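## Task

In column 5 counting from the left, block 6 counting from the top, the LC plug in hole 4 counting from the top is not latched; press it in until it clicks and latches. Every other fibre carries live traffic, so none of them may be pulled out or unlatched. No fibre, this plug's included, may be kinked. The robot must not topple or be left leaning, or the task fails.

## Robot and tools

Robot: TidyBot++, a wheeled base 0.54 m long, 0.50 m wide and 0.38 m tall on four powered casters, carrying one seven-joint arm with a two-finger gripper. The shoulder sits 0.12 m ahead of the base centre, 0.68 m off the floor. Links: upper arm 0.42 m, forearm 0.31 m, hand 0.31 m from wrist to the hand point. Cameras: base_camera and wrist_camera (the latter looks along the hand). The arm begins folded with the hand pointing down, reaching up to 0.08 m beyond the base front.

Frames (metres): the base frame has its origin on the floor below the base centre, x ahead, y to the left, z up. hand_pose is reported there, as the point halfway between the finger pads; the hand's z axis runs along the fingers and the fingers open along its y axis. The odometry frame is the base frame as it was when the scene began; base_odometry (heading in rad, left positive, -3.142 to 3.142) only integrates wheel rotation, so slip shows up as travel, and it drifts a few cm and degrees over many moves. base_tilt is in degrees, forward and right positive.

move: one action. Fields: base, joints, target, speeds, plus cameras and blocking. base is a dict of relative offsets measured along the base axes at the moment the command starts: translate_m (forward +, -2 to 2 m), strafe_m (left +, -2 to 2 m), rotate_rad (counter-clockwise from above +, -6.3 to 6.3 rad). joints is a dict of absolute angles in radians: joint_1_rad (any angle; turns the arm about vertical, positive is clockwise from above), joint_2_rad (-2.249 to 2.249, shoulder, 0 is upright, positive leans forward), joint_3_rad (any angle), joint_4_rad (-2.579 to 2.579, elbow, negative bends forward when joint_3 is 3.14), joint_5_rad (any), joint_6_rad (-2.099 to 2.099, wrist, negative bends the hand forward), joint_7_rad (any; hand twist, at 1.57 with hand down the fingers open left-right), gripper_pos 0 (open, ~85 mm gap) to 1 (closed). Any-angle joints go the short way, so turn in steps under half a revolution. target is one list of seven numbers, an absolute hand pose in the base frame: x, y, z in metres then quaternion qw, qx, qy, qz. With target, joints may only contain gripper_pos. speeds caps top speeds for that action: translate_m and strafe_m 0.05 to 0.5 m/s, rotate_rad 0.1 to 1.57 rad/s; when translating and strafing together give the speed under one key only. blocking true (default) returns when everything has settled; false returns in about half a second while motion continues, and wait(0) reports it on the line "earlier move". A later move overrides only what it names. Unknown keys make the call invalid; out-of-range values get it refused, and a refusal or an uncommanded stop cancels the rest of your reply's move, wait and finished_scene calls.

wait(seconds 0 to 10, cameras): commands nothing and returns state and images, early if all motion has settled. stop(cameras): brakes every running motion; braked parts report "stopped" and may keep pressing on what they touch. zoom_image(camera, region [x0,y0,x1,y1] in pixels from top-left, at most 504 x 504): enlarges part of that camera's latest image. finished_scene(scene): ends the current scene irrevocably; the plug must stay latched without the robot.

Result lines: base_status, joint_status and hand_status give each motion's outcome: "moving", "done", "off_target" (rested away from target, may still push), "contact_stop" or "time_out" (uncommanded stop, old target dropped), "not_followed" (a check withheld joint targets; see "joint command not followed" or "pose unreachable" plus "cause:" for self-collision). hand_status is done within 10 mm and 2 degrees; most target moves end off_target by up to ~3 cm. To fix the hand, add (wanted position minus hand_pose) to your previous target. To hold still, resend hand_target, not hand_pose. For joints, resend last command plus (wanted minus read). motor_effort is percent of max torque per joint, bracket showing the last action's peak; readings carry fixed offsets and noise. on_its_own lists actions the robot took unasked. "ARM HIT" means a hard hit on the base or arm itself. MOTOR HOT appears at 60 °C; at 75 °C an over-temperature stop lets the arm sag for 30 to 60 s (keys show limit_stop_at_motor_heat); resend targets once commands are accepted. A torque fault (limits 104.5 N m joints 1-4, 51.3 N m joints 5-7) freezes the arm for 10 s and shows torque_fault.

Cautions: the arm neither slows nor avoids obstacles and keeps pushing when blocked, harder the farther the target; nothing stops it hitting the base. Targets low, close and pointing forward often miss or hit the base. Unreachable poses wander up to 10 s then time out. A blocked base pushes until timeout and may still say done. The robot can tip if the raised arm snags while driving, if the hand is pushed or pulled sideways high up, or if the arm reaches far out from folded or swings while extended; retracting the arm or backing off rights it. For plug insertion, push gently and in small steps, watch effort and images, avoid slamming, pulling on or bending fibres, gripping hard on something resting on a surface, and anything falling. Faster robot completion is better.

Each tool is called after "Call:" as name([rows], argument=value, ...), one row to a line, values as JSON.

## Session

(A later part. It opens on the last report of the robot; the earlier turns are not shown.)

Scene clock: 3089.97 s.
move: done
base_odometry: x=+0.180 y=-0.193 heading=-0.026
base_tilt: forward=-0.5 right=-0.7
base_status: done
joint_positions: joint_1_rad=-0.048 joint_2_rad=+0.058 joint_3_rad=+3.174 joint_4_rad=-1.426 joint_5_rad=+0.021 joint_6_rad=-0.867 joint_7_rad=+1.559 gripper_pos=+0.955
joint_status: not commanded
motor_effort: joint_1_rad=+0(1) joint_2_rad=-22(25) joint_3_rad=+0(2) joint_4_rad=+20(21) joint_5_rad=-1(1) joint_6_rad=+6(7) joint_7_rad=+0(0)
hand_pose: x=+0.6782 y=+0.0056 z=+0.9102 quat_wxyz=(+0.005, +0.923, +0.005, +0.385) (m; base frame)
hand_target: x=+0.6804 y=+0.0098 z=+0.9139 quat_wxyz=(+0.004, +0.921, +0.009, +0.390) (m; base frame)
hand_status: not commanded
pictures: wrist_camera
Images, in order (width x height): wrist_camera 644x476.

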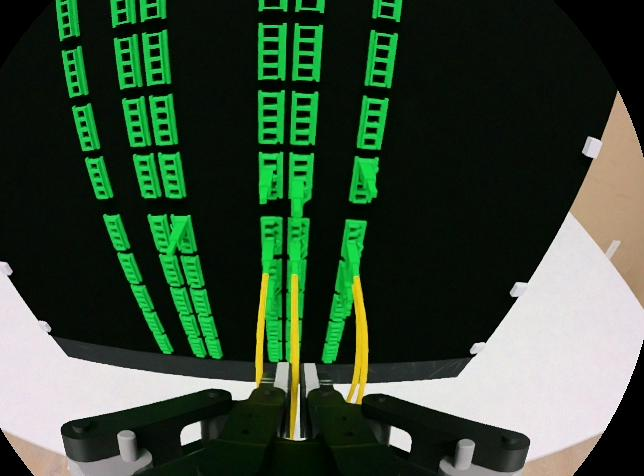

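Call:
move(joints={"joint_2_rad": 0.055, "joint_4_rad": -1.35, "joint_6_rad": -0.9}, cameras=["wrist_camera"])

Call:
zoom_image(camera="wrist_camera", region=[240, 240, 400, 400])

Scene clock: 3146.73 s.
move: done
base_odometry: x=+0.180 y=-0.193 heading=-0.026
base_tilt: forward=-0.4 right=-0.7
base_status: not commanded
joint_positions: joint_1_rad=-0.048 joint_2_rad=+0.058 joint_3_rad=+3.174 joint_4_rad=-1.354 joint_5_rad=+0.021 joint_6_rad=-0.872 joint_7_rad=+1.559 gripper_pos=+0.955
joint_status: all done
motor_effort: joint_1_rad=+0(1) joint_2_rad=-22(24) joint_3_rad=+0(1) joint_4_rad=+21(23) joint_5_rad=+0(1) joint_6_rad=+7(8) joint_7_rad=+0(0)
hand_pose: x=+0.6895 y=+0.0059 z=+0.9479 quat_wxyz=(+0.005, +0.909, +0.005, +0.416) (m; base frame)
hand_target: x=+0.6835 y=+0.0097 z=+0.9453 quat_wxyz=(+0.004, +0.914, +0.008, +0.406) (m; base frame)
hand_status: not commanded
pictures: wrist_camera
Images, in order (width x height): wrist_camera 644x476.

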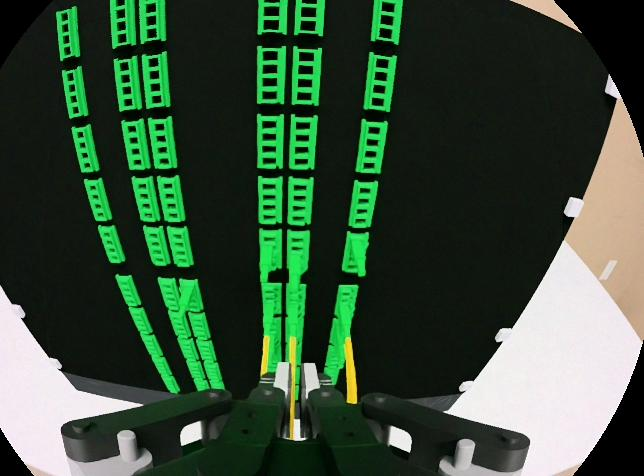

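Scaled by 3.150.

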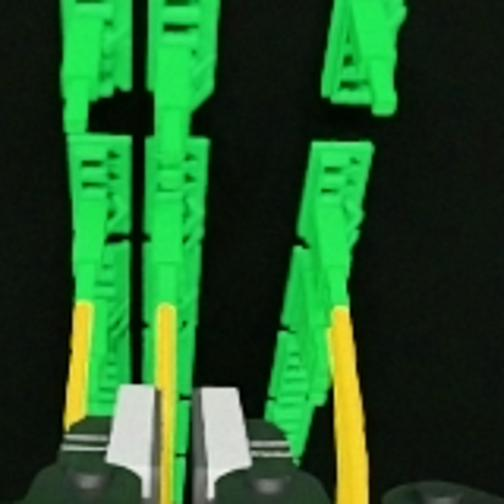

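Call:
zoom_image(camera="wrist_camera", region=[296, 296, 310, 316])

Call:
zoom_image(camera="wrist_camera", region=[344, 296, 358, 316])

Call:
zoom_image(camera="wrist_camera", region=[282, 328, 302, 356])

Call:
zoom_image(camera="wrist_camera", region=[334, 328, 354, 356])

Scaled by 25.200.

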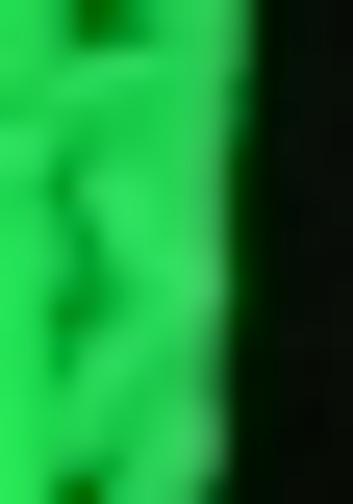

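Scaled by 25.200.

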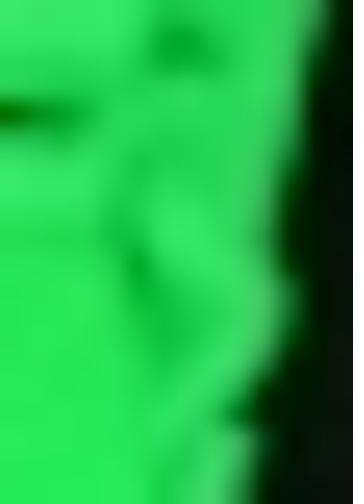

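Scaled by 18.000.

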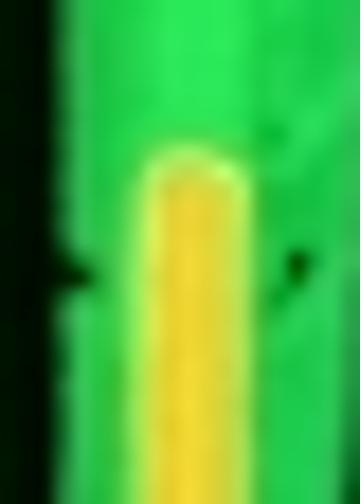

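Scaled by 18.000.

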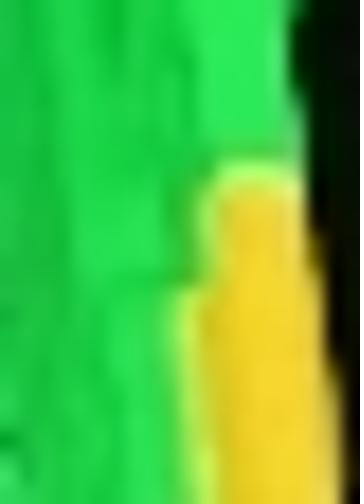

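Call:
zoom_image(camera="wrist_camera", region=[284, 280, 312, 322])

Call:
zoom_image(camera="wrist_camera", region=[332, 280, 360, 322])

Call:
zoom_image(camera="wrist_camera", region=[258, 280, 286, 322])

Scaled by 12.000.

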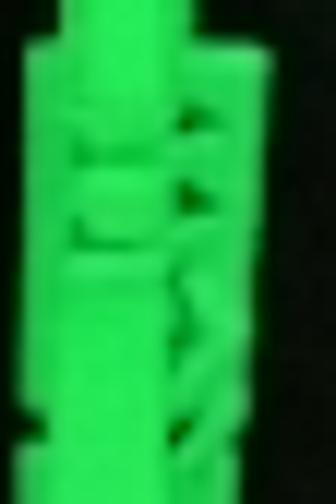

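Scaled by 12.000.

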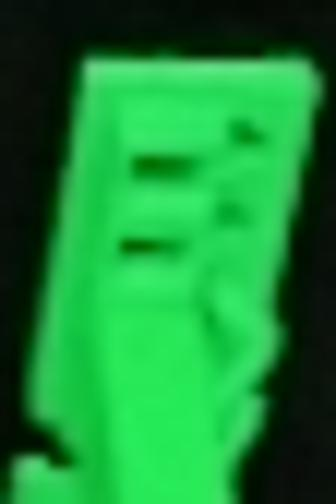

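Scaled by 12.000.

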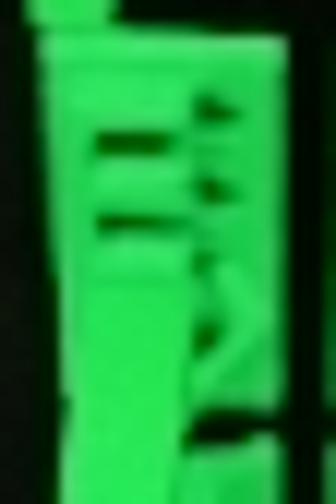

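Call:
move(base={"strafe_m": 0.025}, speeds={"strafe_m": 0.1}, cameras=["wrist_camera"])

Call:
zoom_image(camera="wrist_camera", region=[240, 240, 400, 400])

Scene clock: 3172.30 s.
move: done
base_odometry: x=+0.180 y=-0.168 heading=-0.026
base_tilt: forward=-0.5 right=-0.8
base_status: done
joint_positions: joint_1_rad=-0.050 joint_2_rad=+0.058 joint_3_rad=+3.172 joint_4_rad=-1.354 joint_5_rad=+0.021 joint_6_rad=-0.872 joint_7_rad=+1.559 gripper_pos=+0.955
joint_status: not commanded
motor_effort: joint_1_rad=+0(4) joint_2_rad=-22(23) joint_3_rad=+0(4) joint_4_rad=+21(21) joint_5_rad=-1(2) joint_6_rad=+7(7) joint_7_rad=+0(1)
hand_pose: x=+0.6895 y=+0.0079 z=+0.9479 quat_wxyz=(+0.004, +0.909, +0.007, +0.416) (m; base frame)
hand_target: x=+0.6835 y=+0.0097 z=+0.9453 quat_wxyz=(+0.004, +0.914, +0.008, +0.406) (m; base frame)
hand_status: not commanded
pictures: wrist_camera
Images, in order (width x height): wrist_camera 644x476.

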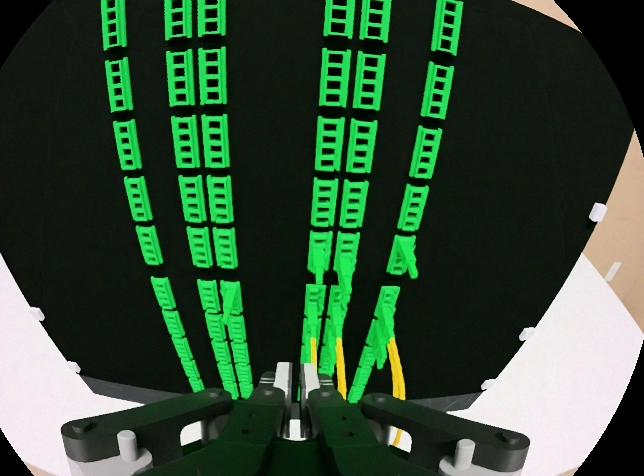

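Scaled by 3.150.

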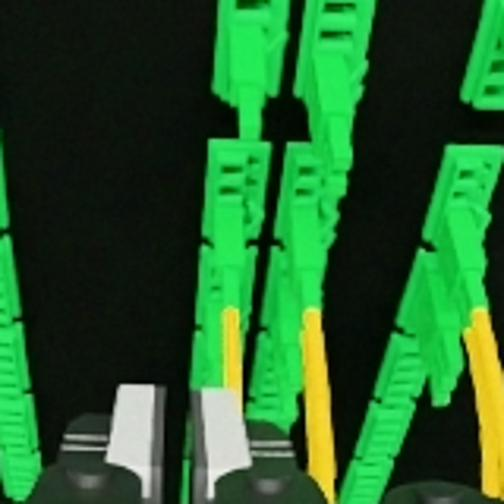

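Call:
zoom_image(camera="wrist_camera", region=[326, 328, 350, 356])

Call:
zoom_image(camera="wrist_camera", region=[378, 328, 402, 356])

Call:
zoom_image(camera="wrist_camera", region=[330, 284, 354, 324])

Call:
zoom_image(camera="wrist_camera", region=[376, 284, 400, 324])

Scaled by 18.000.

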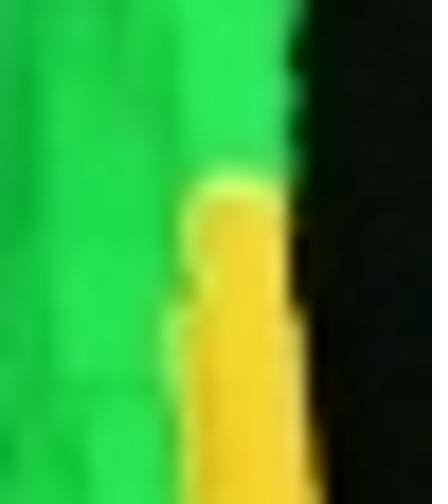

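Scaled by 18.000.

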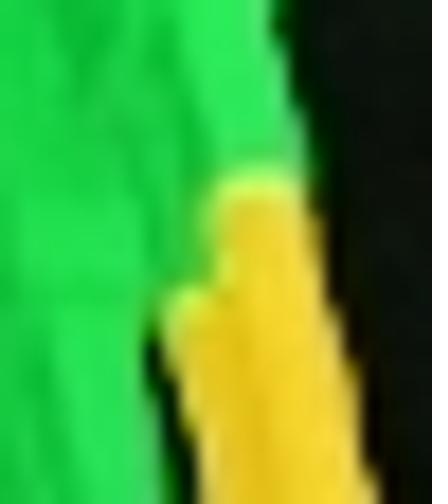

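Scaled by 12.600.

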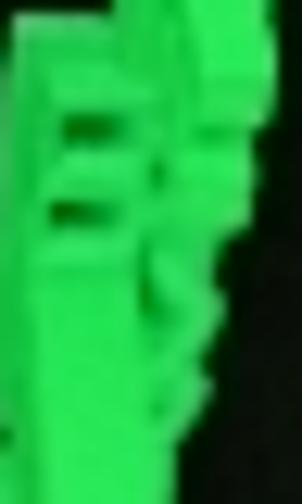

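Scaled by 12.600.

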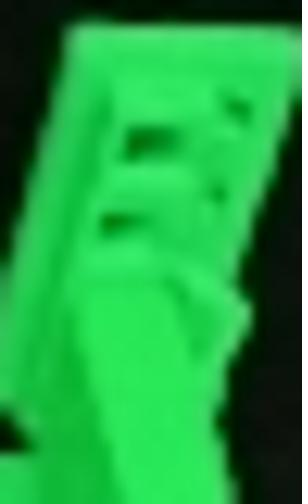

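Call:
move(base={"translate_m": -0.08}, cameras=["all"])

Scene clock: 3190.53 s.
move: done
base_odometry: x=+0.100 y=-0.166 heading=-0.026
base_tilt: forward=-0.5 right=-0.7
base_status: done
joint_positions: joint_1_rad=-0.050 joint_2_rad=+0.053 joint_3_rad=+3.172 joint_4_rad=-1.354 joint_5_rad=+0.021 joint_6_rad=-0.872 joint_7_rad=+1.559 gripper_pos=+0.955
joint_status: not commanded
motor_effort: joint_1_rad=+0(1) joint_2_rad=-22(27) joint_3_rad=+0(1) joint_4_rad=+21(21) joint_5_rad=+0(1) joint_6_rad=+7(8) joint_7_rad=+0(0)
hand_pose: x=+0.6882 y=+0.0079 z=+0.9507 quat_wxyz=(+0.004, +0.908, +0.007, +0.418) (m; base frame)
hand_target: x=+0.6835 y=+0.0097 z=+0.9453 quat_wxyz=(+0.004, +0.914, +0.008, +0.406) (m; base frame)
hand_status: not commanded
pictures: base_camera, wrist_camera
Images, in order (width x height): base_camera 644x364, wrist_camera 644x476.

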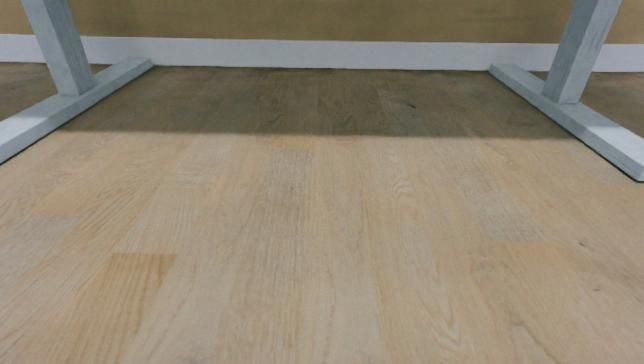

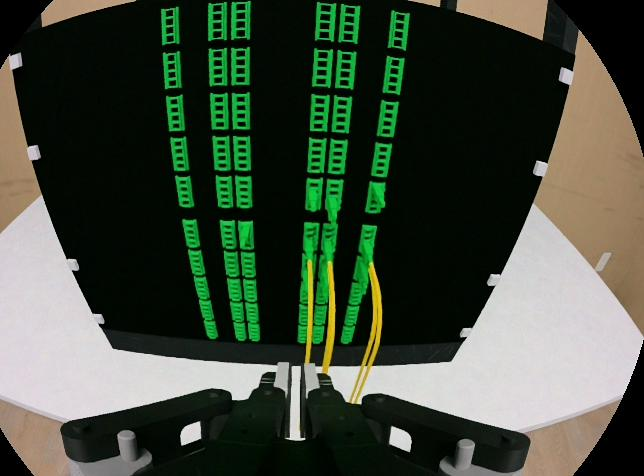

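Call:
finished_scene(scene=1)

The scene is finished: the task was done.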